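# Close all open drawers without disturbing the cabinets

## Task

Push every drawer that is open fully shut. The cabinets must end up exactly where they began, nothing may be knocked over, and the robot must not fall or be left tilted, since either of those counts as failure.

## Robot and tools

ROBOT. A Dexmate Vega in a physics simulation: a wheeled base on three wheels (two steering front wheels, one passive rear caster), a torso with three folding joints (hip, knee, waist), two 7-joint arms with two-finger grippers, and a head. Viewed from above in its start posture it measures 0.70 m long and 0.63 m wide (0.91 m with folded arms); its front edge sits 0.35 m ahead of the base origin. Nothing stops it tipping, and a fallen robot stays down.

FRAMES. Base frame: origin on the floor at the turning centre, 0.185 m behind the front axle; x forward, y left, z up, metres. chest, left_hand and right_hand are reported in it. A hand point lies between the fingers, 0.033 m short of the closed tips; fingers point along its z, close along its y, and the back (with the wrist camera) faces -x. Printed hand positions can be off, more so at long reach. base_odometry is in the frame the base had at scene start and counts wheel turns only, so slip looks like travel; heading in rad, left positive, -3.142 to 3.142. turned_by_wheels and turned_by_imu give the turn since the last result (rad, left positive); the IMU also catches skids and pushes. base_tilt gives forward and right lean in degrees (about 2 degrees of fixed error plus noise).

TOOL move. Every argument except cameras forms one action. An action holds base, joints, or both (plus optional speeds or min_time_s), or target by itself. With no action it just reports state and images.
- base: exactly one key, an offset from where the base last reported itself. translate_m: forward distance in m, -2 to 2. strafe_m: sideways distance, left positive, -2 to 2 (heading may drift). rotate_rad: turn in place, counter-clockwise positive, -3.2 to 3.2. Front wheels first steer toward a new direction (about 0.5 s, up to 1.1 s).
- joints: a single object of absolute targets keyed by joint name, in rad. Ranges: torso_hip_rad 0 to 1.57; torso_knee_rad 0 to 3.141; torso_waist_rad -1.57 to 1.57 (chest forward lean = knee - hip - waist); left_shoulder_pitch_rad -3.041 to 3.041 (positive lowers the arm; on the right, negative lowers it); left_shoulder_yaw_rad -0.423 to 1.523, right -1.523 to 0.423; upper_arm_roll, forearm_roll ±3.041; elbow -3.041 to 0.214 (negative bends up); wrist_pitch ±1.366 (left positive tips down, right negative); left_wrist_yaw_rad -1.348 to 1.087, right -1.087 to 1.348 (positive turns left); gripper 0 (shut) to 0.785 per finger; head_pan_rad ±2.792; head_tilt_rad ±1.483; head_camera_tilt_rad -1.483 to 1.378 (positive looks down). Torso joints in one action finish together.
- target: one hand to an absolute pose in the base frame: side ("left"/"right"), x, y, z in m (-3 to 3), pitch_deg (-30 to 95; 90 = fingers down, 0 = level), heading_deg (0 = fingers forward, counter-clockwise positive), optional roll_deg (default 0, jaw level; positive turns clockwise seen from behind), heading and roll -360 to 360, optional line_only true to demand a straight path. It is checked against the robot only, not the scene; the robot must be still. Straight moves up to 45 cm; otherwise an arc that may swing the elbow wide. If it stops with "short (part of ...)", resend it.
- speeds: caps for this action: translate_m and strafe_m 0.04 to 0.3 m/s, rotate_rad 0.1 to 0.6 rad/s (top values are defaults).
- min_time_s: 0.1 to 8 s, the minimum duration of arm and head motions.
- cameras: list from head_camera, left_wrist_camera, right_wrist_camera, all; omitted means all, [] means none.
TOOL wait: seconds 0 to 10, plus cameras; robot keeps its last commands. TOOL zoom_image: camera and region [x0, y0, x1, y1] in pixels from the top-left, at most 504 by 504. TOOL read_manual: licence texts only. TOOL finished_scene: scene = current scene number; ends the scene for good, so the drawers must stay shut afterwards.

Presets (hip, knee, waist): stand 0.469, 1.617, 1.048 (start); stand_high 0.78, 1.57, 0.44; lean_20 0.52, 1.05, 0.18; lean_45 0.52, 1.05, -0.26; low_lean_45 0, 0, -0.79. Arm fold, keys in order shoulder_pitch, shoulder_yaw, upper_arm_roll, elbow, forearm_roll, wrist_pitch, wrist_yaw: left 1, 0.5, -0.6, -2.5, 0, -0.9, 0; right -1, -0.5, 0.6, -2.5, 0, 0.9, 0. Fold before going to low_lean_45; in leaning postures straight-hanging arms hit the base.

RESULTS. move reads "done" or the worst status. base_status, joint_status, left_hand_status, right_hand_status: done; off_target (resting away, may still push); contact_stop (an arm joint pushed near full torque ~0.6 s; the whole arm or torso group then holds); time_out (1.5 times expected plus 1 s, max 14 s); not_followed / "joint command not followed" / "pose unreachable" (a self-collision check held the arm; see cause:); refused (target failed its check, nothing moved); reached (within 10 mm, 2 degrees) or short. Base done is within 0.005 m, 0.015 m sideways, 0.015 rad by wheel count; a time_out or count near 0 means something blocks it or a wheel cannot steer (turning in place can free it). The base does not stop on hitting furniture. on_its_own lists uncommanded actions. The pictures line orders the images. Joint torques and Motor temperatures come per arm joint. A refused call, or a stop blocking a call, cancels the later move, wait and finished_scene calls in that reply.

AVOID. Arms striking or pressing each other (can end the scene); torque over limits (left/right shoulder 142, upper_arm_roll and elbow 76, forearm and wrist 23.7 N m) which freezes the arm 10 s; motors above 65 °C (warning) and 80 °C (arm shuts off) from pushing or stretched holds, so back off after any stop; head pan with head_tilt_rad above 0 or camera tilt outside -1.1 to 0.9; slamming drawers, hard pushes, shoving cabinets, knocking things over, and tipping the robot. The simulation keeps running while you think.

Each tool is called after "Request:" by a JSON object that holds its "api" and its "payload", one argument or row to a line.

## Session

Request:
{"api": "move", "payload": {

}}

Scene clock: 0.00 s.
Joint torques (N m): no reading
Motor temperatures (°C): left_arm=[27 30 30 30 34 38 35] | right_arm=[29 28 29 31 34 34 35]
base_odometry: x=+0.000 y=+0.000 heading=+0.000
turned_by_wheels: +0.000
turned_by_imu: +0.000
base_tilt: forward=+0.7 right=-0.1
base_status: not commanded
joint_positions: torso_hip_rad=+0.469 torso_knee_rad=+1.617 torso_waist_rad=+1.048 left_shoulder_pitch_rad=+2.211 left_shoulder_yaw_rad=-0.012 left_upper_arm_roll_rad=-0.018 left_elbow_rad=-1.096 left_forearm_roll_rad=+0.000 left_wrist_pitch_rad=-0.486 left_wrist_yaw_rad=+0.003 left_gripper_rad=+0.005 right_shoulder_pitch_rad=-2.205 right_shoulder_yaw_rad=+0.017 right_upper_arm_roll_rad=+0.000 right_elbow_rad=-1.113 right_forearm_roll_rad=+0.002 right_wrist_pitch_rad=+0.507 right_wrist_yaw_rad=+0.015 right_gripper_rad=+0.005 head_pan_rad=+0.000 head_tilt_rad=+0.000 head_camera_tilt_rad=+0.000
joint_status: not commanded
chest: x=-0.0111 y=+0.0000 z=+1.4155 quat_wxyz=(+0.999, +0.000, +0.050, +0.000) (m; base frame)
left_hand: x=+0.1837 y=+0.2377 z=+0.5981 quat_wxyz=(+0.408, -0.010, +0.913, +0.007) pitch_deg=+41.8 heading_deg=+1.6 roll_deg=+0.4 back=up (m; base frame)
right_hand: x=+0.2035 y=-0.2175 z=+0.6125 quat_wxyz=(+0.429, +0.006, +0.903, +0.010) pitch_deg=+39.2 heading_deg=+1.0 roll_deg=+1.7 back=up (m; base frame)
pictures: head_camera, left_wrist_camera, right_wrist_camera
Images, in order (width x height): head_camera 896x560, left_wrist_camera 672x420, right_wrist_camera 672x420.

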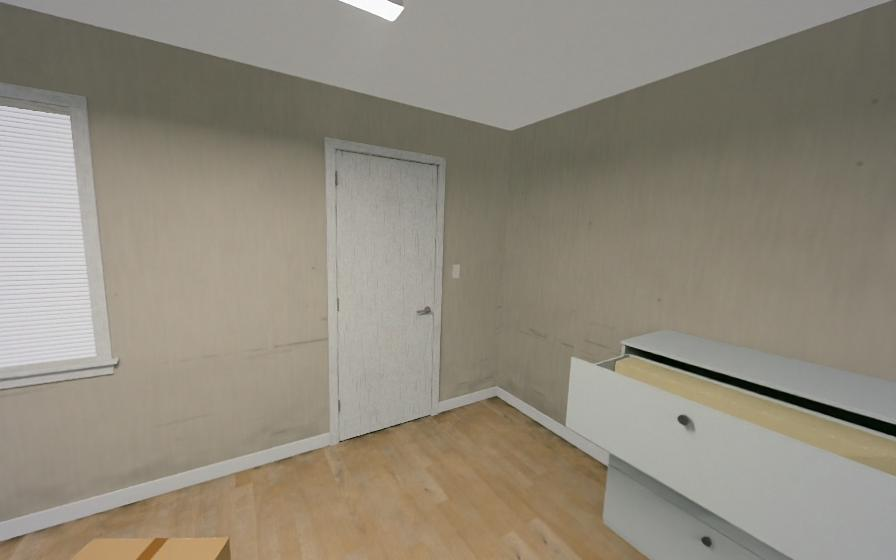

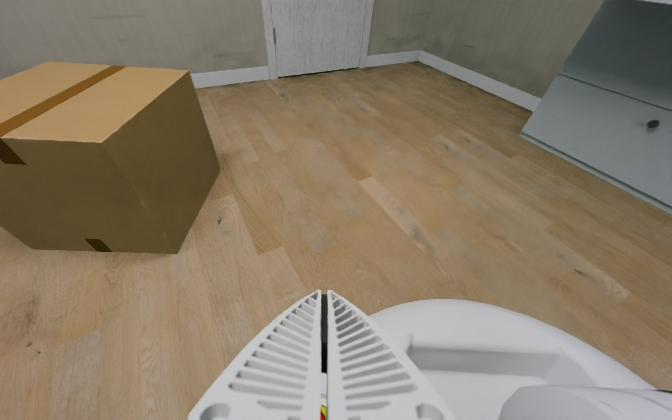

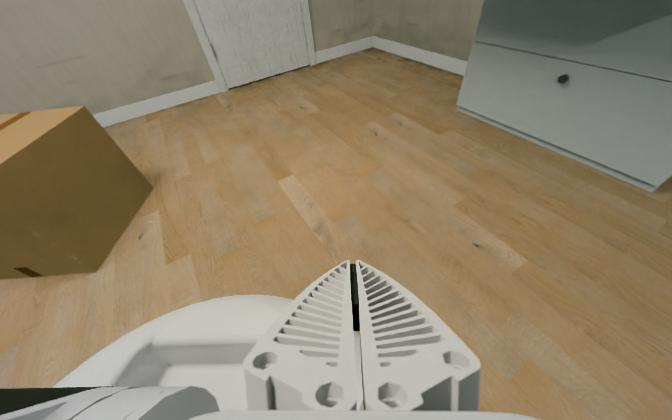

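Request:
{"api": "move", "payload": {
  "joints": {"head_pan_rad":-0.9,"head_camera_tilt_rad":0.3},
  "cameras": ["head_camera"]
}}

Request:
{"api": "move", "payload": {
  "joints": {"head_pan_rad":-2.2,"head_camera_tilt_rad":0.3},
  "cameras": ["head_camera"]
}}

Request:
{"api": "move", "payload": {
  "joints": {"head_pan_rad":2.6,"head_camera_tilt_rad":0.3},
  "cameras": ["head_camera"]
}}

Request:
{"api": "move", "payload": {
  "joints": {"head_pan_rad":1.3,"head_camera_tilt_rad":0.3},
  "cameras": ["head_camera"]
}}

Scene clock: 7.57 s.
Joint torques (N m): left_arm=[5.77 1.28 0.22 -4.05 0.41 -2.29 0.05] | right_arm=[-2.94 0.87 -0.64 -5.59 -0.14 2.25 0.23]
Motor temperatures (°C): left_arm=[27 30 30 30 34 38 35] | right_arm=[29 28 29 31 34 34 35]
move: done
base_odometry: x=+0.000 y=+0.000 heading=+0.000
turned_by_wheels: +0.000
turned_by_imu: +0.001
base_tilt: forward=+0.6 right=-0.1
base_status: not commanded
joint_positions: torso_hip_rad=+0.469 torso_knee_rad=+1.617 torso_waist_rad=+1.048 left_shoulder_pitch_rad=+2.211 left_shoulder_yaw_rad=-0.012 left_upper_arm_roll_rad=-0.018 left_elbow_rad=-1.096 left_forearm_roll_rad=+0.000 left_wrist_pitch_rad=-0.486 left_wrist_yaw_rad=+0.003 left_gripper_rad=+0.005 right_shoulder_pitch_rad=-2.205 right_shoulder_yaw_rad=+0.017 right_upper_arm_roll_rad=+0.000 right_elbow_rad=-1.113 right_forearm_roll_rad=+0.002 right_wrist_pitch_rad=+0.507 right_wrist_yaw_rad=+0.015 right_gripper_rad=+0.005 head_pan_rad=-0.900 head_tilt_rad=+0.000 head_camera_tilt_rad=+0.300
joint_status: all done
chest: x=-0.0111 y=+0.0000 z=+1.4155 quat_wxyz=(+0.999, +0.000, +0.050, +0.000) (m; base frame)
left_hand: x=+0.1837 y=+0.2377 z=+0.5981 quat_wxyz=(+0.408, -0.010, +0.913, +0.007) pitch_deg=+41.8 heading_deg=+1.6 roll_deg=+0.4 back=up (m; base frame)
right_hand: x=+0.2035 y=-0.2175 z=+0.6125 quat_wxyz=(+0.429, +0.006, +0.903, +0.010) pitch_deg=+39.2 heading_deg=+1.0 roll_deg=+1.7 back=up (m; base frame)
pictures: head_camera
Images, in order (width x height): head_camera 896x560.

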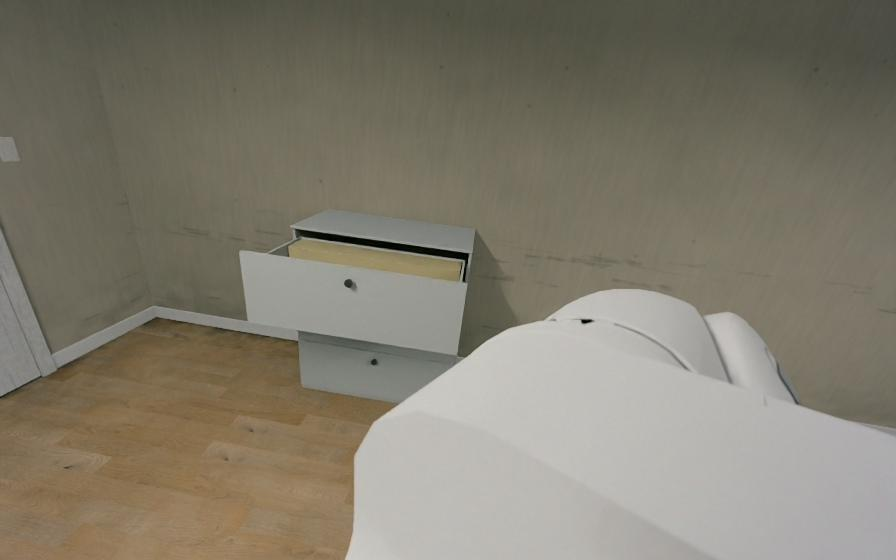

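Scene clock: 9.10 s.
Joint torques (N m): left_arm=[6.39 -2.14 0.9 -6.36 0.37 -1.66 0.02] | right_arm=[-2.43 0.88 -0.97 -5.14 -0.06 2.09 0.13]
Motor temperatures (°C): left_arm=[27 30 30 30 34 38 35] | right_arm=[29 28 29 31 34 34 35]
move: done
base_odometry: x=+0.000 y=+0.000 heading=+0.000
turned_by_wheels: +0.000
turned_by_imu: +0.000
base_tilt: forward=+0.6 right=-0.1
base_status: not commanded
joint_positions: torso_hip_rad=+0.469 torso_knee_rad=+1.617 torso_waist_rad=+1.048 left_shoulder_pitch_rad=+2.211 left_shoulder_yaw_rad=-0.012 left_upper_arm_roll_rad=-0.018 left_elbow_rad=-1.096 left_forearm_roll_rad=+0.000 left_wrist_pitch_rad=-0.486 left_wrist_yaw_rad=+0.003 left_gripper_rad=+0.005 right_shoulder_pitch_rad=-2.205 right_shoulder_yaw_rad=+0.017 right_upper_arm_roll_rad=+0.000 right_elbow_rad=-1.113 right_forearm_roll_rad=+0.002 right_wrist_pitch_rad=+0.507 right_wrist_yaw_rad=+0.015 right_gripper_rad=+0.005 head_pan_rad=-2.200 head_tilt_rad=+0.000 head_camera_tilt_rad=+0.300
joint_status: all done
chest: x=-0.0111 y=+0.0000 z=+1.4155 quat_wxyz=(+0.999, +0.000, +0.050, +0.000) (m; base frame)
left_hand: x=+0.1837 y=+0.2377 z=+0.5981 quat_wxyz=(+0.408, -0.010, +0.913, +0.007) pitch_deg=+41.8 heading_deg=+1.6 roll_deg=+0.4 back=up (m; base frame)
right_hand: x=+0.2035 y=-0.2175 z=+0.6125 quat_wxyz=(+0.429, +0.006, +0.903, +0.010) pitch_deg=+39.2 heading_deg=+1.0 roll_deg=+1.7 back=up (m; base frame)
pictures: head_camera
Images, in order (width x height): head_camera 896x560.

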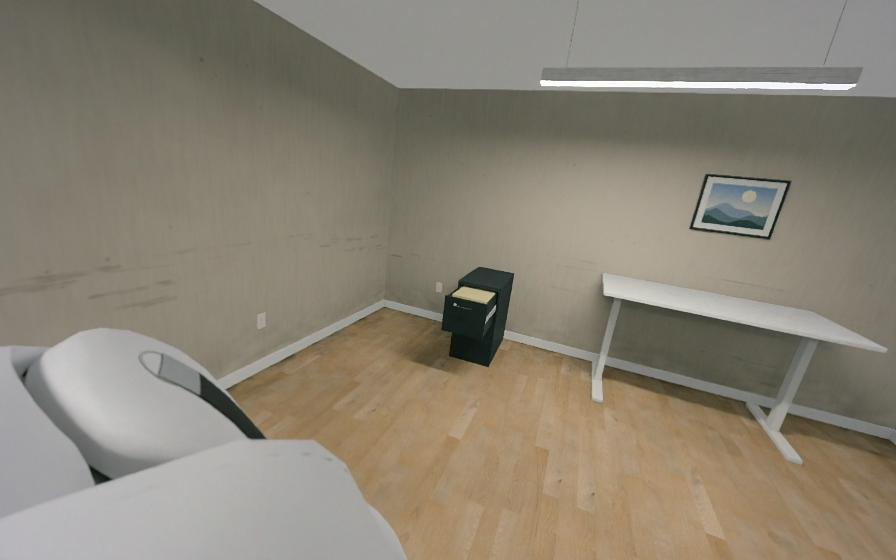

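Scene clock: 12.97 s.
Joint torques (N m): left_arm=[5.83 -1.06 1.32 -4.81 -0.04 -3.23 0.28] | right_arm=[-2.52 0.65 -0.81 -4.67 -0.05 2.21 0.3]
Motor temperatures (°C): left_arm=[27 30 30 30 34 38 35] | right_arm=[29 28 29 31 34 34 35]
move: done
base_odometry: x=+0.000 y=+0.000 heading=+0.000
turned_by_wheels: +0.000
turned_by_imu: +0.001
base_tilt: forward=+0.7 right=-0.1
base_status: not commanded
joint_positions: torso_hip_rad=+0.469 torso_knee_rad=+1.617 torso_waist_rad=+1.048 left_shoulder_pitch_rad=+2.211 left_shoulder_yaw_rad=-0.012 left_upper_arm_roll_rad=-0.018 left_elbow_rad=-1.096 left_forearm_roll_rad=+0.000 left_wrist_pitch_rad=-0.486 left_wrist_yaw_rad=+0.003 left_gripper_rad=+0.005 right_shoulder_pitch_rad=-2.205 right_shoulder_yaw_rad=+0.017 right_upper_arm_roll_rad=+0.000 right_elbow_rad=-1.113 right_forearm_roll_rad=+0.002 right_wrist_pitch_rad=+0.507 right_wrist_yaw_rad=+0.015 right_gripper_rad=+0.005 head_pan_rad=+2.600 head_tilt_rad=+0.000 head_camera_tilt_rad=+0.300
joint_status: all done
chest: x=-0.0111 y=+0.0000 z=+1.4155 quat_wxyz=(+0.999, +0.000, +0.050, +0.000) (m; base frame)
left_hand: x=+0.1837 y=+0.2377 z=+0.5981 quat_wxyz=(+0.408, -0.010, +0.913, +0.007) pitch_deg=+41.8 heading_deg=+1.6 roll_deg=+0.4 back=up (m; base frame)
right_hand: x=+0.2035 y=-0.2175 z=+0.6125 quat_wxyz=(+0.429, +0.006, +0.903, +0.010) pitch_deg=+39.2 heading_deg=+1.0 roll_deg=+1.7 back=up (m; base frame)
pictures: head_camera
Images, in order (width x height): head_camera 896x560.

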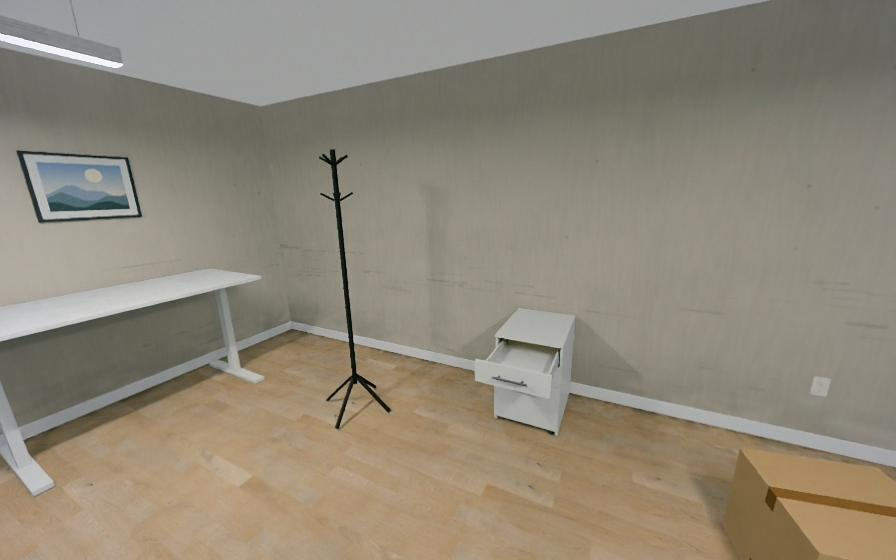

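Scene clock: 14.50 s.
Joint torques (N m): left_arm=[5.33 -2.11 1.68 -5.56 0.27 -1.84 0.14] | right_arm=[-3.21 1.16 -0.96 -4.45 -0.01 2.38 0.01]
Motor temperatures (°C): left_arm=[27 30 30 30 34 38 35] | right_arm=[29 28 29 31 34 35 35]
move: done
base_odometry: x=+0.000 y=+0.000 heading=+0.000
turned_by_wheels: +0.000
turned_by_imu: +0.000
base_tilt: forward=+0.6 right=+0.0
base_status: not commanded
joint_positions: torso_hip_rad=+0.469 torso_knee_rad=+1.617 torso_waist_rad=+1.048 left_shoulder_pitch_rad=+2.211 left_shoulder_yaw_rad=-0.012 left_upper_arm_roll_rad=-0.018 left_elbow_rad=-1.096 left_forearm_roll_rad=+0.000 left_wrist_pitch_rad=-0.486 left_wrist_yaw_rad=+0.003 left_gripper_rad=+0.005 right_shoulder_pitch_rad=-2.205 right_shoulder_yaw_rad=+0.017 right_upper_arm_roll_rad=+0.000 right_elbow_rad=-1.113 right_forearm_roll_rad=+0.002 right_wrist_pitch_rad=+0.507 right_wrist_yaw_rad=+0.015 right_gripper_rad=+0.005 head_pan_rad=+1.300 head_tilt_rad=+0.000 head_camera_tilt_rad=+0.300
joint_status: all done
chest: x=-0.0111 y=+0.0000 z=+1.4155 quat_wxyz=(+0.999, +0.000, +0.050, +0.000) (m; base frame)
left_hand: x=+0.1837 y=+0.2377 z=+0.5981 quat_wxyz=(+0.408, -0.010, +0.913, +0.007) pitch_deg=+41.8 heading_deg=+1.6 roll_deg=+0.4 back=up (m; base frame)
right_hand: x=+0.2035 y=-0.2175 z=+0.6125 quat_wxyz=(+0.429, +0.006, +0.903, +0.010) pitch_deg=+39.2 heading_deg=+1.0 roll_deg=+1.7 back=up (m; base frame)
pictures: head_camera
Images, in order (width x height): head_camera 896x560.

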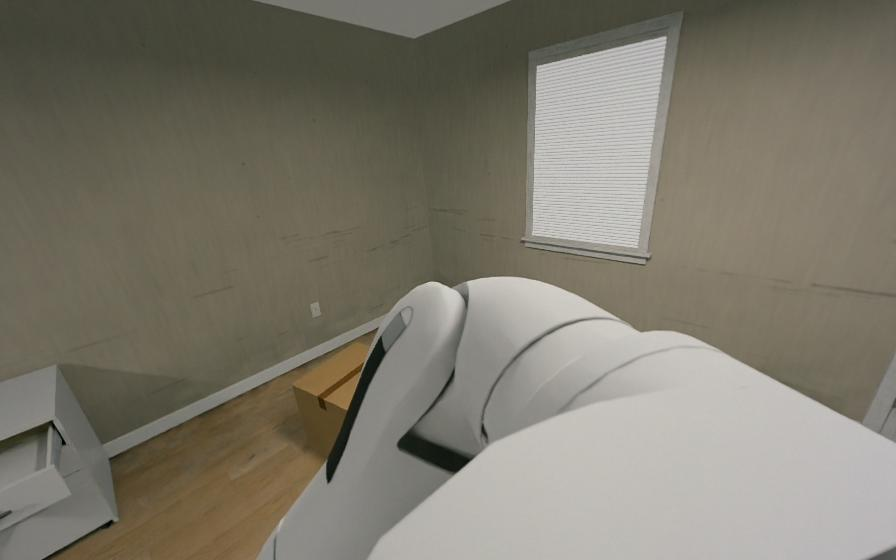

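Request:
{"api": "move", "payload": {
  "base": {"rotate_rad":-1.0},
  "joints": {"head_pan_rad":0.0,"head_camera_tilt_rad":0.45}
}}

Scene clock: 38.90 s.
Joint torques (N m): left_arm=[7.67 0.29 0.71 -5.33 0.36 -1.72 0.21] | right_arm=[-2.56 -0.22 -0.84 -4.56 -0.04 2.9 0.15]
Motor temperatures (°C): left_arm=[27 30 30 30 34 38 35] | right_arm=[29 28 29 31 34 35 35]
move: done
base_odometry: x=+0.001 y=+0.000 heading=-1.001
turned_by_wheels: -1.001
turned_by_imu: -0.981
base_tilt: forward=+0.6 right=-0.1
base_status: done
joint_positions: torso_hip_rad=+0.469 torso_knee_rad=+1.617 torso_waist_rad=+1.048 left_shoulder_pitch_rad=+2.211 left_shoulder_yaw_rad=-0.012 left_upper_arm_roll_rad=-0.018 left_elbow_rad=-1.096 left_forearm_roll_rad=+0.000 left_wrist_pitch_rad=-0.486 left_wrist_yaw_rad=+0.003 left_gripper_rad=+0.005 right_shoulder_pitch_rad=-2.205 right_shoulder_yaw_rad=+0.017 right_upper_arm_roll_rad=+0.000 right_elbow_rad=-1.113 right_forearm_roll_rad=+0.002 right_wrist_pitch_rad=+0.507 right_wrist_yaw_rad=+0.015 right_gripper_rad=+0.005 head_pan_rad=+0.000 head_tilt_rad=+0.000 head_camera_tilt_rad=+0.450
joint_status: all done
chest: x=-0.0111 y=+0.0000 z=+1.4155 quat_wxyz=(+0.999, +0.000, +0.050, +0.000) (m; base frame)
left_hand: x=+0.1837 y=+0.2377 z=+0.5981 quat_wxyz=(+0.408, -0.010, +0.913, +0.007) pitch_deg=+41.8 heading_deg=+1.6 roll_deg=+0.4 back=up (m; base frame)
right_hand: x=+0.2035 y=-0.2175 z=+0.6125 quat_wxyz=(+0.429, +0.006, +0.903, +0.010) pitch_deg=+39.2 heading_deg=+1.0 roll_deg=+1.7 back=up (m; base frame)
pictures: head_camera, left_wrist_camera, right_wrist_camera
Images, in order (width x height): head_camera 896x560, left_wrist_camera 672x420, right_wrist_camera 672x420.

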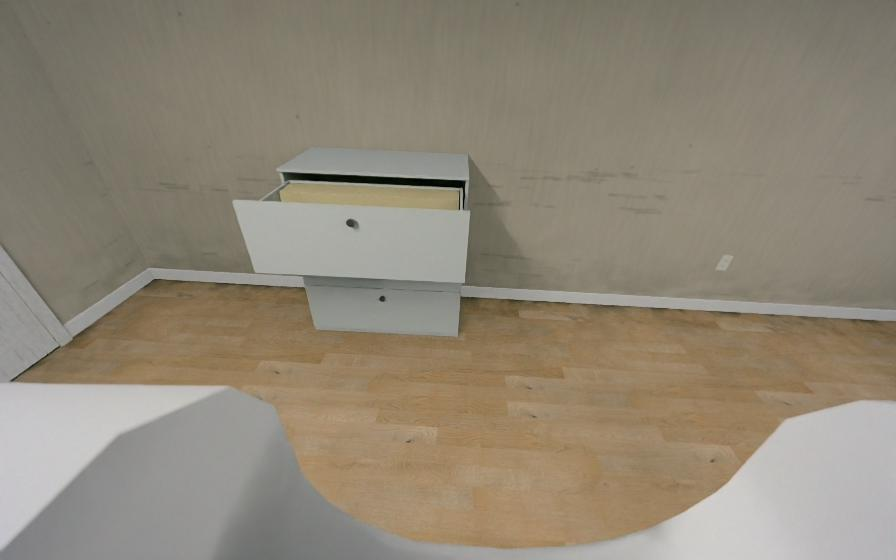

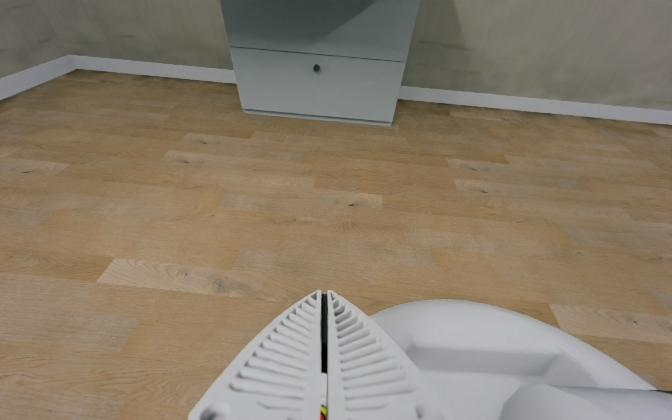

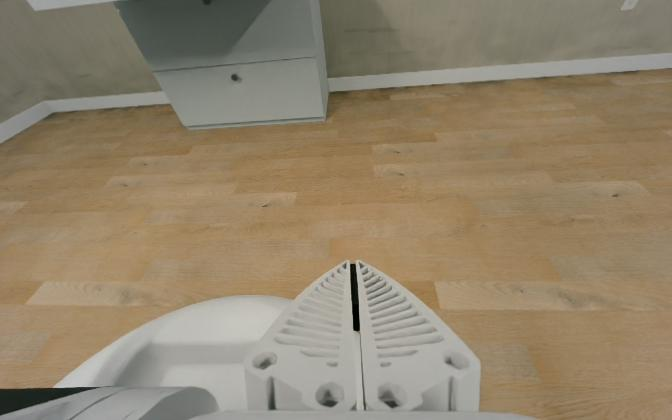

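Request:
{"api": "move", "payload": {
  "base": {"rotate_rad":-0.05},
  "cameras": []
}}

Request:
{"api": "move", "payload": {
  "base": {"strafe_m":0.35},
  "cameras": []
}}

Request:
{"api": "move", "payload": {
  "target": {"side":"left","x":0.65,"y":0.13,"z":0.8,"pitch_deg":0,"heading_deg":0}
}}

Scene clock: 56.00 s.
Joint torques (N m): left_arm=[5.98 0.61 0.24 -5.36 -0.48 -1.76 0] | right_arm=[-3.39 0.27 -0.82 -4.39 -0.04 2.61 0.27]
Motor temperatures (°C): left_arm=[27 30 30 30 34 38 35] | right_arm=[29 28 29 31 34 35 35]
move: done
base_odometry: x=+0.001 y=+0.000 heading=-1.051
turned_by_wheels: -0.050
turned_by_imu: -0.048
base_tilt: forward=+0.6 right=-0.2
base_status: done
joint_positions: torso_hip_rad=+0.469 torso_knee_rad=+1.617 torso_waist_rad=+1.048 left_shoulder_pitch_rad=+2.211 left_shoulder_yaw_rad=-0.012 left_upper_arm_roll_rad=-0.018 left_elbow_rad=-1.096 left_forearm_roll_rad=+0.000 left_wrist_pitch_rad=-0.486 left_wrist_yaw_rad=+0.003 left_gripper_rad=+0.005 right_shoulder_pitch_rad=-2.205 right_shoulder_yaw_rad=+0.017 right_upper_arm_roll_rad=+0.000 right_elbow_rad=-1.113 right_forearm_roll_rad=+0.002 right_wrist_pitch_rad=+0.507 right_wrist_yaw_rad=+0.015 right_gripper_rad=+0.005 head_pan_rad=+0.000 head_tilt_rad=+0.000 head_camera_tilt_rad=+0.450
joint_status: not commanded
chest: x=-0.0111 y=+0.0000 z=+1.4155 quat_wxyz=(+0.999, +0.000, +0.050, +0.000) (m; base frame)
left_hand: x=+0.1837 y=+0.2377 z=+0.5981 quat_wxyz=(+0.408, -0.010, +0.913, +0.007) pitch_deg=+41.8 heading_deg=+1.6 roll_deg=+0.4 back=up (m; base frame)
right_hand: x=+0.2035 y=-0.2175 z=+0.6125 quat_wxyz=(+0.429, +0.006, +0.903, +0.010) pitch_deg=+39.2 heading_deg=+1.0 roll_deg=+1.7 back=up (m; base frame)
pictures: none
No camera images: "cameras" was empty.

Scene clock: 59.57 s.
Joint torques (N m): left_arm=[5.7 -0.86 1.93 -5.52 -0.3 -1.64 0.17] | right_arm=[-2.75 0.31 -0.76 -4.59 -0.07 1.83 0.11]
Motor temperatures (°C): left_arm=[27 30 30 30 34 38 35] | right_arm=[29 28 29 31 34 35 35]
move: done
base_odometry: x=+0.303 y=+0.175 heading=-1.046
turned_by_wheels: +0.005
turned_by_imu: +0.003
base_tilt: forward=+0.6 right=-0.1
base_status: done
joint_positions: torso_hip_rad=+0.469 torso_knee_rad=+1.617 torso_waist_rad=+1.048 left_shoulder_pitch_rad=+2.211 left_shoulder_yaw_rad=-0.012 left_upper_arm_roll_rad=-0.018 left_elbow_rad=-1.096 left_forearm_roll_rad=+0.000 left_wrist_pitch_rad=-0.486 left_wrist_yaw_rad=+0.003 left_gripper_rad=+0.005 right_shoulder_pitch_rad=-2.205 right_shoulder_yaw_rad=+0.017 right_upper_arm_roll_rad=+0.000 right_elbow_rad=-1.113 right_forearm_roll_rad=+0.002 right_wrist_pitch_rad=+0.507 right_wrist_yaw_rad=+0.015 right_gripper_rad=+0.005 head_pan_rad=+0.000 head_tilt_rad=+0.000 head_camera_tilt_rad=+0.450
joint_status: not commanded
chest: x=-0.0111 y=+0.0000 z=+1.4155 quat_wxyz=(+0.999, +0.000, +0.050, +0.000) (m; base frame)
left_hand: x=+0.1837 y=+0.2377 z=+0.5981 quat_wxyz=(+0.408, -0.010, +0.913, +0.007) pitch_deg=+41.8 heading_deg=+1.6 roll_deg=+0.4 back=up (m; base frame)
right_hand: x=+0.2035 y=-0.2175 z=+0.6125 quat_wxyz=(+0.429, +0.006, +0.903, +0.010) pitch_deg=+39.2 heading_deg=+1.0 roll_deg=+1.7 back=up (m; base frame)
pictures: none
No camera images: "cameras" was empty.

Scene clock: 59.87 s.
Joint torques (N m): left_arm=[5.4 0.27 3.16 -6.21 -0.37 -2.57 -0.17] | right_arm=[-2.99 0.34 -0.75 -5.2 -0.06 1.37 0.14]
Motor temperatures (°C): left_arm=[27 30 30 30 34 38 35] | right_arm=[29 28 29 31 34 35 35]
move: refused
base_odometry: x=+0.303 y=+0.175 heading=-1.046
turned_by_wheels: +0.000
turned_by_imu: +0.000
base_tilt: forward=+0.6 right=-0.1
base_status: not commanded
joint_positions: torso_hip_rad=+0.469 torso_knee_rad=+1.617 torso_waist_rad=+1.048 left_shoulder_pitch_rad=+2.211 left_shoulder_yaw_rad=-0.012 left_upper_arm_roll_rad=-0.018 left_elbow_rad=-1.096 left_forearm_roll_rad=+0.000 left_wrist_pitch_rad=-0.486 left_wrist_yaw_rad=+0.003 left_gripper_rad=+0.005 right_shoulder_pitch_rad=-2.205 right_shoulder_yaw_rad=+0.017 right_upper_arm_roll_rad=+0.000 right_elbow_rad=-1.113 right_forearm_roll_rad=+0.002 right_wrist_pitch_rad=+0.507 right_wrist_yaw_rad=+0.015 right_gripper_rad=+0.005 head_pan_rad=+0.000 head_tilt_rad=+0.000 head_camera_tilt_rad=+0.450
joint_status: not commanded
chest: x=-0.0111 y=+0.0000 z=+1.4155 quat_wxyz=(+0.999, +0.000, +0.050, +0.000) (m; base frame)
left_hand: x=+0.1837 y=+0.2377 z=+0.5981 quat_wxyz=(+0.408, -0.010, +0.913, +0.007) pitch_deg=+41.8 heading_deg=+1.6 roll_deg=+0.4 back=up (m; base frame)
left_hand_status: refused: no posture of the arm gets there (out of reach): the closest leaves the hand 6.8 cm and 1 deg from the pose. Nothing moved.
right_hand: x=+0.2035 y=-0.2175 z=+0.6125 quat_wxyz=(+0.429, +0.006, +0.903, +0.010) pitch_deg=+39.2 heading_deg=+1.0 roll_deg=+1.7 back=up (m; base frame)
pictures: head_camera, left_wrist_camera, right_wrist_camera
Images, in order (width x height): head_camera 896x560, left_wrist_camera 672x420, right_wrist_camera 672x420.

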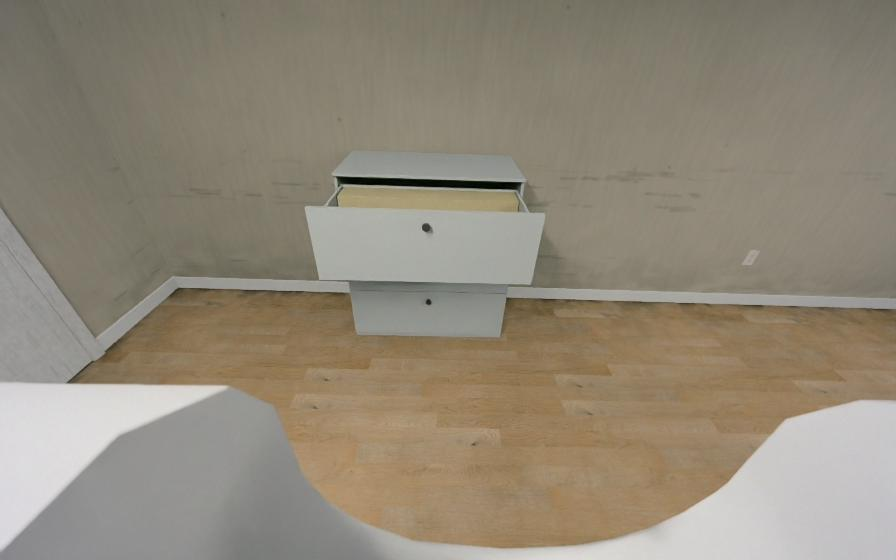

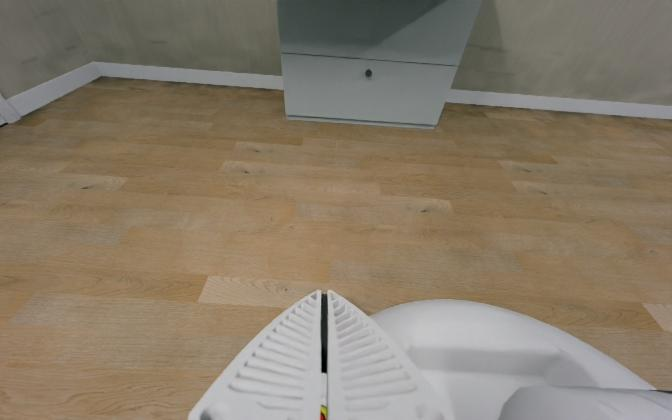

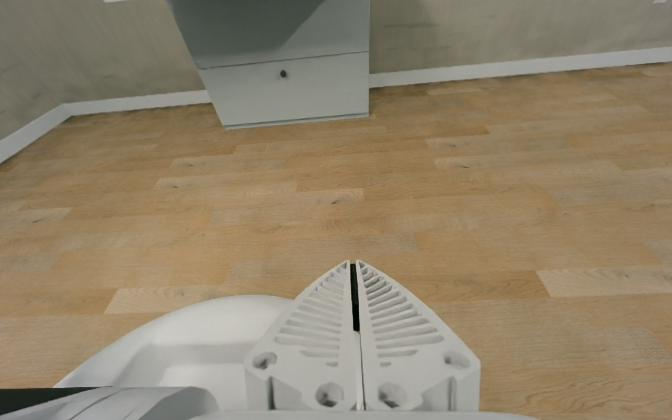

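Request:
{"api": "move", "payload": {
  "base": {"rotate_rad":-0.03},
  "cameras": []
}}

Request:
{"api": "move", "payload": {
  "target": {"side":"left","x":0.54,"y":0.13,"z":0.83,"pitch_deg":0,"heading_deg":0}
}}

Scene clock: 65.17 s.
Joint torques (N m): left_arm=[5.99 0.77 0.19 -6.24 0.19 -3.09 0.33] | right_arm=[-3.25 0.65 -0.66 -5.65 -0.03 1.96 0.01]
Motor temperatures (°C): left_arm=[27 30 30 30 34 38 35] | right_arm=[29 28 29 31 34 35 35]
move: done
base_odometry: x=+0.303 y=+0.175 heading=-1.076
turned_by_wheels: -0.030
turned_by_imu: -0.029
base_tilt: forward=+0.6 right=-0.1
base_status: done
joint_positions: torso_hip_rad=+0.469 torso_knee_rad=+1.617 torso_waist_rad=+1.048 left_shoulder_pitch_rad=+2.211 left_shoulder_yaw_rad=-0.012 left_upper_arm_roll_rad=-0.018 left_elbow_rad=-1.096 left_forearm_roll_rad=+0.000 left_wrist_pitch_rad=-0.486 left_wrist_yaw_rad=+0.003 left_gripper_rad=+0.005 right_shoulder_pitch_rad=-2.205 right_shoulder_yaw_rad=+0.017 right_upper_arm_roll_rad=+0.000 right_elbow_rad=-1.113 right_forearm_roll_rad=+0.002 right_wrist_pitch_rad=+0.507 right_wrist_yaw_rad=+0.015 right_gripper_rad=+0.005 head_pan_rad=+0.000 head_tilt_rad=+0.000 head_camera_tilt_rad=+0.450
joint_status: not commanded
chest: x=-0.0111 y=+0.0000 z=+1.4155 quat_wxyz=(+0.999, +0.000, +0.050, +0.000) (m; base frame)
left_hand: x=+0.1837 y=+0.2377 z=+0.5981 quat_wxyz=(+0.408, -0.010, +0.913, +0.007) pitch_deg=+41.8 heading_deg=+1.6 roll_deg=+0.4 back=up (m; base frame)
right_hand: x=+0.2035 y=-0.2175 z=+0.6125 quat_wxyz=(+0.429, +0.006, +0.903, +0.010) pitch_deg=+39.2 heading_deg=+1.0 roll_deg=+1.7 back=up (m; base frame)
pictures: none
No camera images: "cameras" was empty.

Scene clock: 65.47 s.
Joint torques (N m): left_arm=[5.32 1.02 0.1 -5.83 -0.27 -2.05 0.25] | right_arm=[-3.07 -0.02 -0.67 -4.73 -0.01 2.08 0.16]
Motor temperatures (°C): left_arm=[27 30 30 30 34 38 35] | right_arm=[29 28 29 31 34 35 35]
move: refused
base_odometry: x=+0.303 y=+0.175 heading=-1.076
turned_by_wheels: +0.000
turned_by_imu: +0.000
base_tilt: forward=+0.6 right=-0.1
base_status: not commanded
joint_positions: torso_hip_rad=+0.469 torso_knee_rad=+1.617 torso_waist_rad=+1.048 left_shoulder_pitch_rad=+2.211 left_shoulder_yaw_rad=-0.012 left_upper_arm_roll_rad=-0.018 left_elbow_rad=-1.096 left_forearm_roll_rad=+0.000 left_wrist_pitch_rad=-0.486 left_wrist_yaw_rad=+0.003 left_gripper_rad=+0.005 right_shoulder_pitch_rad=-2.205 right_shoulder_yaw_rad=+0.017 right_upper_arm_roll_rad=+0.000 right_elbow_rad=-1.113 right_forearm_roll_rad=+0.002 right_wrist_pitch_rad=+0.507 right_wrist_yaw_rad=+0.015 right_gripper_rad=+0.005 head_pan_rad=+0.000 head_tilt_rad=+0.000 head_camera_tilt_rad=+0.450
joint_status: not commanded
chest: x=-0.0111 y=+0.0000 z=+1.4155 quat_wxyz=(+0.999, +0.000, +0.050, +0.000) (m; base frame)
left_hand: x=+0.1837 y=+0.2377 z=+0.5981 quat_wxyz=(+0.408, -0.010, +0.913, +0.007) pitch_deg=+41.8 heading_deg=+1.6 roll_deg=+0.4 back=up (m; base frame)
left_hand_status: refused: no posture of the arm gets there (out of reach): the closest leaves the hand 1.1 cm and 0 deg from the pose. Nothing moved.
right_hand: x=+0.2035 y=-0.2175 z=+0.6125 quat_wxyz=(+0.429, +0.006, +0.903, +0.010) pitch_deg=+39.2 heading_deg=+1.0 roll_deg=+1.7 back=up (m; base frame)
pictures: head_camera, left_wrist_camera, right_wrist_camera
Images, in order (width x height): head_camera 896x560, left_wrist_camera 672x420, right_wrist_camera 672x420.

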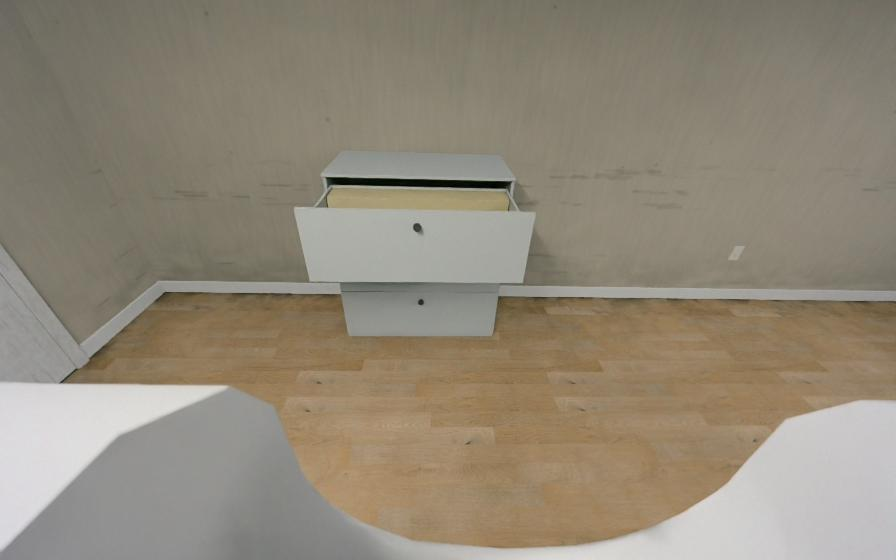

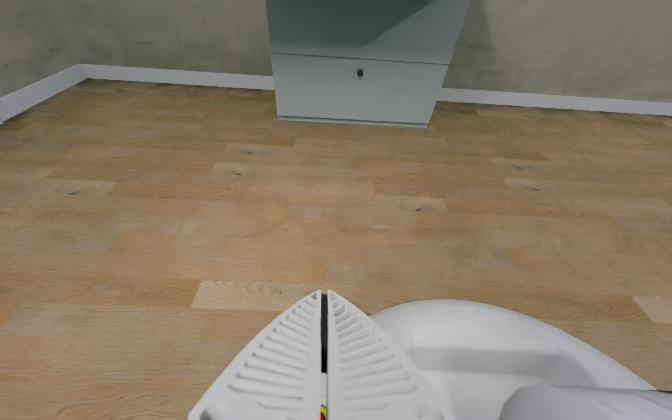

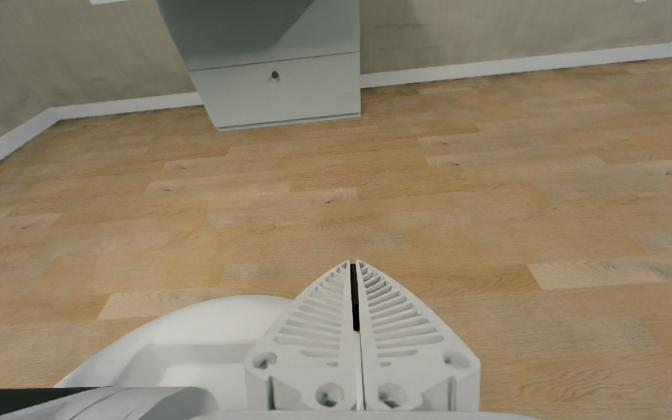

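Request:
{"api": "move", "payload": {
  "target": {"side":"left","x":0.55,"y":0.13,"z":0.82,"pitch_deg":30,"heading_deg":0}
}}

Scene clock: 76.30 s.
Joint torques (N m): left_arm=[-12.21 1.81 -3.42 -13.98 0.02 -2.14 0.61] | right_arm=[-2.6 0.88 -0.88 -5.19 -0.07 1.78 0.12]
Motor temperatures (°C): left_arm=[27 30 30 30 34 38 35] | right_arm=[29 28 29 31 34 35 35]
move: done
base_odometry: x=+0.303 y=+0.175 heading=-1.076
turned_by_wheels: +0.000
turned_by_imu: +0.001
base_tilt: forward=+0.7 right=-0.1
base_status: not commanded
joint_positions: torso_hip_rad=+0.469 torso_knee_rad=+1.617 torso_waist_rad=+1.048 left_shoulder_pitch_rad=+1.579 left_shoulder_yaw_rad=+0.504 left_upper_arm_roll_rad=+0.685 left_elbow_rad=-1.763 left_forearm_roll_rad=-0.655 left_wrist_pitch_rad=+0.184 left_wrist_yaw_rad=+0.706 left_gripper_rad=+0.005 right_shoulder_pitch_rad=-2.205 right_shoulder_yaw_rad=+0.017 right_upper_arm_roll_rad=+0.000 right_elbow_rad=-1.113 right_forearm_roll_rad=+0.002 right_wrist_pitch_rad=+0.507 right_wrist_yaw_rad=+0.015 right_gripper_rad=+0.005 head_pan_rad=+0.000 head_tilt_rad=+0.000 head_camera_tilt_rad=+0.450
joint_status: not commanded
chest: x=-0.0111 y=+0.0000 z=+1.4155 quat_wxyz=(+0.999, +0.000, +0.050, +0.000) (m; base frame)
left_hand: x=+0.5496 y=+0.1315 z=+0.8186 quat_wxyz=(+0.500, -0.002, +0.866, +0.000) pitch_deg=+29.9 heading_deg=+0.1 roll_deg=-0.1 back=up (m; base frame)
left_hand_status: reached (checked arc [the straight line was blocked], planned for 2.6 s): 2 mm and 0.2 deg off.
right_hand: x=+0.2035 y=-0.2175 z=+0.6125 quat_wxyz=(+0.429, +0.006, +0.903, +0.010) pitch_deg=+39.2 heading_deg=+1.0 roll_deg=+1.7 back=up (m; base frame)
pictures: head_camera, left_wrist_camera, right_wrist_camera
Images, in order (width x height): head_camera 896x560, left_wrist_camera 672x420, right_wrist_camera 672x420.

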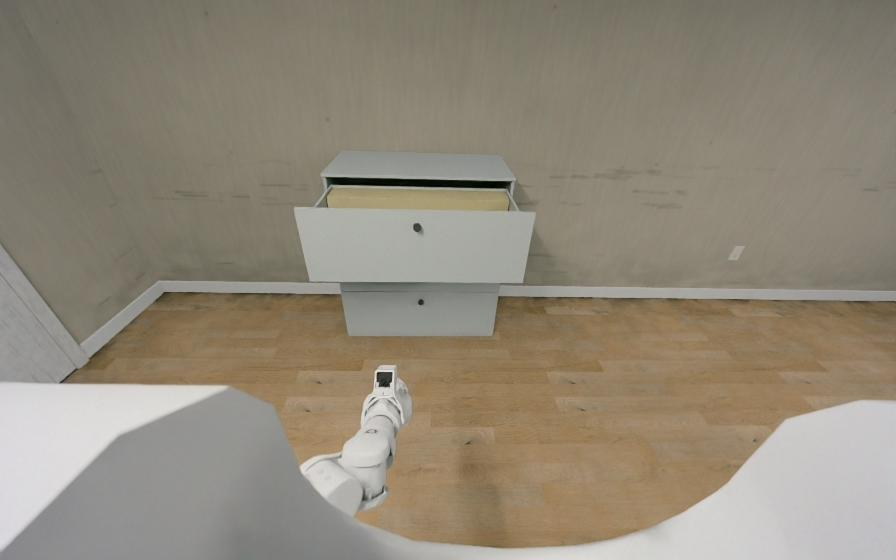

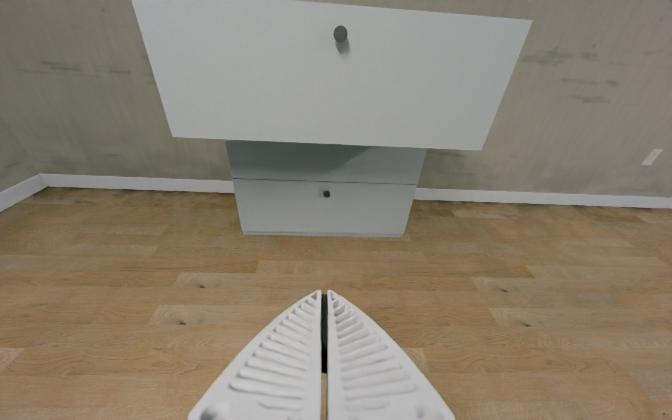

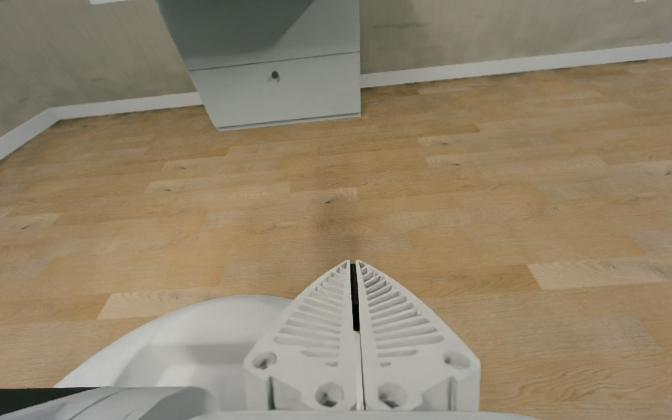

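Request:
{"api": "move", "payload": {
  "base": {"translate_m":0.65},
  "joints": {"head_camera_tilt_rad":0.7}
}}

Scene clock: 84.47 s.
Joint torques (N m): left_arm=[-11.55 1.97 -8.43 -11.38 0.52 -2.43 -0.41] | right_arm=[-2.15 -0.21 -0.77 -4.03 0.02 2.13 0.17]
Motor temperatures (°C): left_arm=[27 30 30 31 34 38 35] | right_arm=[29 28 29 31 34 35 35]
move: done
base_odometry: x=+0.613 y=-0.396 heading=-1.077
turned_by_wheels: +0.000
turned_by_imu: +0.001
base_tilt: forward=+0.6 right=-0.1
base_status: done
joint_positions: torso_hip_rad=+0.469 torso_knee_rad=+1.617 torso_waist_rad=+1.048 left_shoulder_pitch_rad=+1.574 left_shoulder_yaw_rad=+0.509 left_upper_arm_roll_rad=+0.691 left_elbow_rad=-1.769 left_forearm_roll_rad=-0.661 left_wrist_pitch_rad=+0.190 left_wrist_yaw_rad=+0.712 left_gripper_rad=+0.005 right_shoulder_pitch_rad=-2.205 right_shoulder_yaw_rad=+0.017 right_upper_arm_roll_rad=+0.000 right_elbow_rad=-1.113 right_forearm_roll_rad=+0.002 right_wrist_pitch_rad=+0.507 right_wrist_yaw_rad=+0.015 right_gripper_rad=+0.005 head_pan_rad=+0.000 head_tilt_rad=+0.000 head_camera_tilt_rad=+0.700
joint_status: all done
chest: x=-0.0111 y=+0.0000 z=+1.4155 quat_wxyz=(+0.999, +0.000, +0.050, +0.000) (m; base frame)
left_hand: x=+0.5497 y=+0.1299 z=+0.8196 quat_wxyz=(+0.500, +0.000, +0.866, +0.000) pitch_deg=+30.0 heading_deg=+0.0 roll_deg=+0.0 back=up (m; base frame)
right_hand: x=+0.2035 y=-0.2175 z=+0.6124 quat_wxyz=(+0.429, +0.006, +0.903, +0.010) pitch_deg=+39.2 heading_deg=+1.0 roll_deg=+1.7 back=up (m; base frame)
pictures: head_camera, left_wrist_camera, right_wrist_camera
Images, in order (width x height): head_camera 896x560, left_wrist_camera 672x420, right_wrist_camera 672x420.

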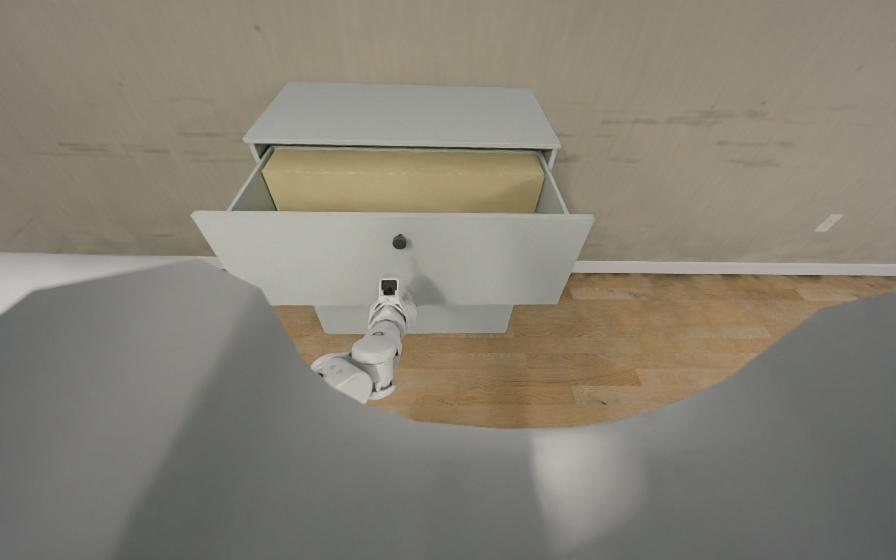

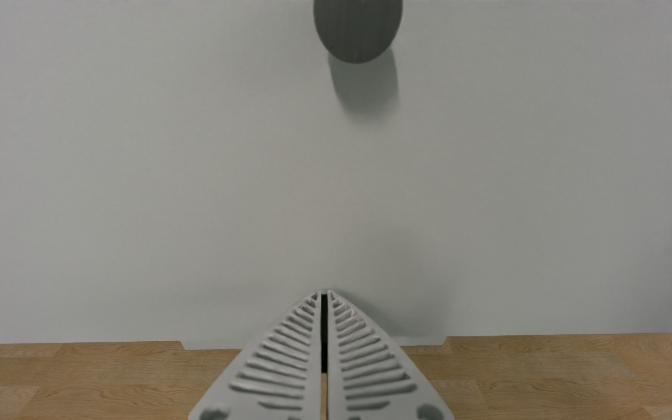

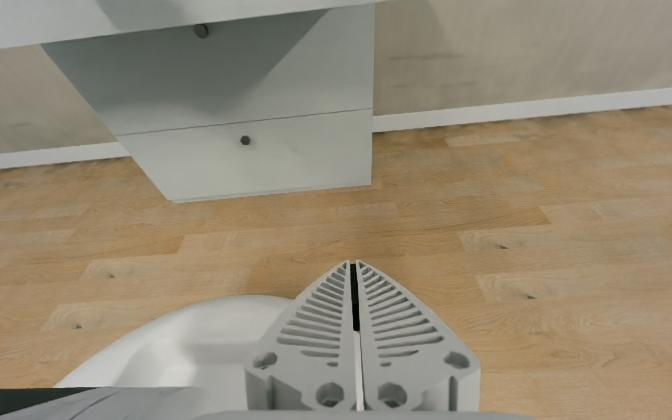

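Request:
{"api": "move", "payload": {
  "target": {"side":"left","x":0.55,"y":0.12,"z":0.855,"pitch_deg":30,"heading_deg":0},
  "cameras": []
}}

Request:
{"api": "move", "payload": {
  "base": {"translate_m":0.3},
  "speeds": {"translate_m":0.08}
}}

Scene clock: 90.20 s.
Joint torques (N m): left_arm=[-2.16 0.68 -6.73 -12.79 0.69 -1.17 0.28] | right_arm=[-2.96 0.9 -0.9 -4.77 -0.14 2.13 0.11]
Motor temperatures (°C): left_arm=[27 30 30 31 34 38 35] | right_arm=[29 28 29 31 34 35 35]
move: done
base_odometry: x=+0.613 y=-0.396 heading=-1.077
turned_by_wheels: +0.000
turned_by_imu: +0.001
base_tilt: forward=+0.6 right=-0.1
base_status: not commanded
joint_positions: torso_hip_rad=+0.469 torso_knee_rad=+1.617 torso_waist_rad=+1.048 left_shoulder_pitch_rad=+1.576 left_shoulder_yaw_rad=+0.524 left_upper_arm_roll_rad=+0.675 left_elbow_rad=-1.898 left_forearm_roll_rad=-0.691 left_wrist_pitch_rad=+0.288 left_wrist_yaw_rad=+0.778 left_gripper_rad=+0.005 right_shoulder_pitch_rad=-2.205 right_shoulder_yaw_rad=+0.017 right_upper_arm_roll_rad=+0.000 right_elbow_rad=-1.113 right_forearm_roll_rad=+0.002 right_wrist_pitch_rad=+0.507 right_wrist_yaw_rad=+0.015 right_gripper_rad=+0.005 head_pan_rad=+0.000 head_tilt_rad=+0.000 head_camera_tilt_rad=+0.700
joint_status: not commanded
chest: x=-0.0111 y=+0.0000 z=+1.4155 quat_wxyz=(+0.999, +0.000, +0.050, +0.000) (m; base frame)
left_hand: x=+0.5500 y=+0.1203 z=+0.8532 quat_wxyz=(+0.500, +0.000, +0.866, +0.000) pitch_deg=+30.0 heading_deg=+0.0 roll_deg=+0.0 back=up (m; base frame)
left_hand_status: reached (straight line, planned for 0.8 s): 2 mm and 0.0 deg off.
right_hand: x=+0.2035 y=-0.2175 z=+0.6124 quat_wxyz=(+0.429, +0.006, +0.903, +0.010) pitch_deg=+39.2 heading_deg=+1.0 roll_deg=+1.7 back=up (m; base frame)
pictures: none
No camera images: "cameras" was empty.

Scene clock: 94.90 s.
Joint torques (N m): left_arm=[-9.21 -0.36 -9.27 -13.64 1.36 -3.18 -0.45] | right_arm=[-3.33 0.36 -0.84 -4.65 -0.02 1.87 0.23]
Motor temperatures (°C): left_arm=[27 30 30 31 34 38 35] | right_arm=[29 28 29 31 34 35 35]
move: done
base_odometry: x=+0.756 y=-0.659 heading=-1.077
turned_by_wheels: +0.000
turned_by_imu: +0.000
base_tilt: forward=+0.7 right=-0.1
base_status: done
joint_positions: torso_hip_rad=+0.469 torso_knee_rad=+1.617 torso_waist_rad=+1.048 left_shoulder_pitch_rad=+1.577 left_shoulder_yaw_rad=+0.525 left_upper_arm_roll_rad=+0.674 left_elbow_rad=-1.904 left_forearm_roll_rad=-0.693 left_wrist_pitch_rad=+0.293 left_wrist_yaw_rad=+0.781 left_gripper_rad=+0.005 right_shoulder_pitch_rad=-2.205 right_shoulder_yaw_rad=+0.017 right_upper_arm_roll_rad=+0.000 right_elbow_rad=-1.113 right_forearm_roll_rad=+0.002 right_wrist_pitch_rad=+0.507 right_wrist_yaw_rad=+0.015 right_gripper_rad=+0.005 head_pan_rad=+0.000 head_tilt_rad=+0.000 head_camera_tilt_rad=+0.700
joint_status: not commanded
chest: x=-0.0111 y=+0.0000 z=+1.4155 quat_wxyz=(+0.999, +0.000, +0.050, +0.000) (m; base frame)
left_hand: x=+0.5497 y=+0.1199 z=+0.8546 quat_wxyz=(+0.500, +0.000, +0.866, +0.000) pitch_deg=+30.0 heading_deg=+0.0 roll_deg=+0.0 back=up (m; base frame)
right_hand: x=+0.2035 y=-0.2175 z=+0.6124 quat_wxyz=(+0.429, +0.006, +0.903, +0.010) pitch_deg=+39.2 heading_deg=+1.0 roll_deg=+1.7 back=up (m; base frame)
pictures: head_camera, left_wrist_camera, right_wrist_camera
Images, in order (width x height): head_camera 896x560, left_wrist_camera 672x420, right_wrist_camera 672x420.

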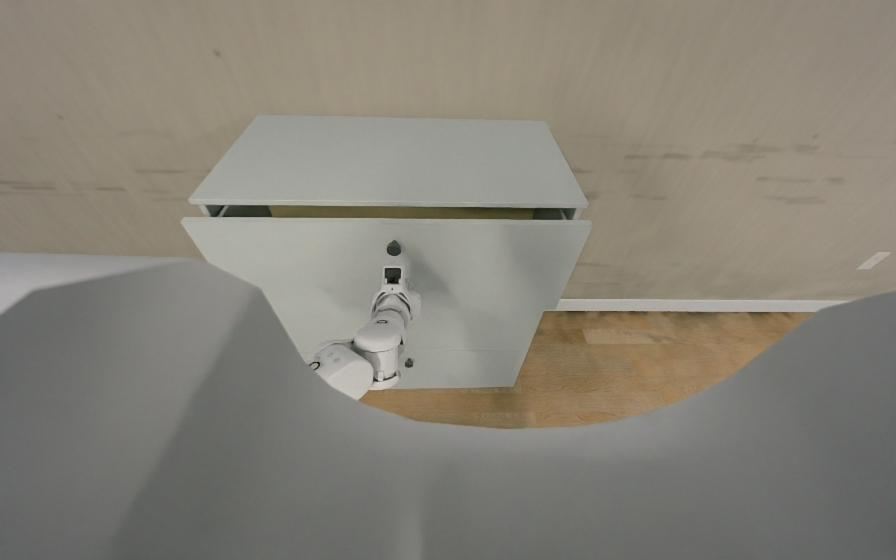

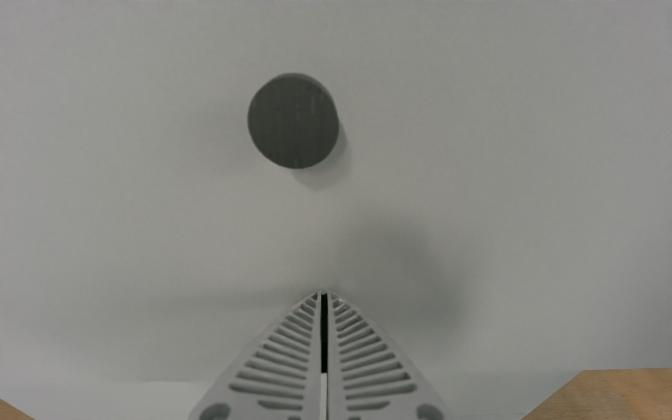

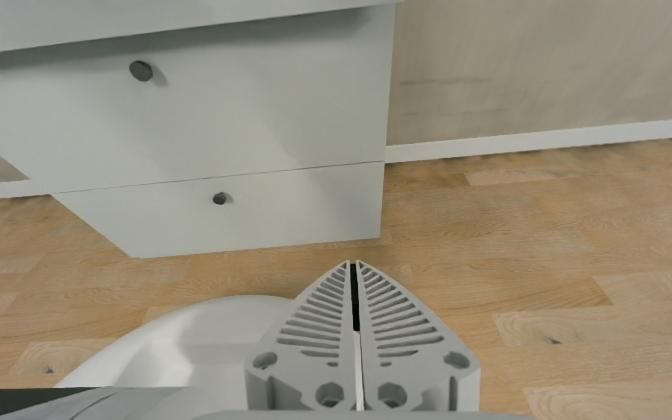

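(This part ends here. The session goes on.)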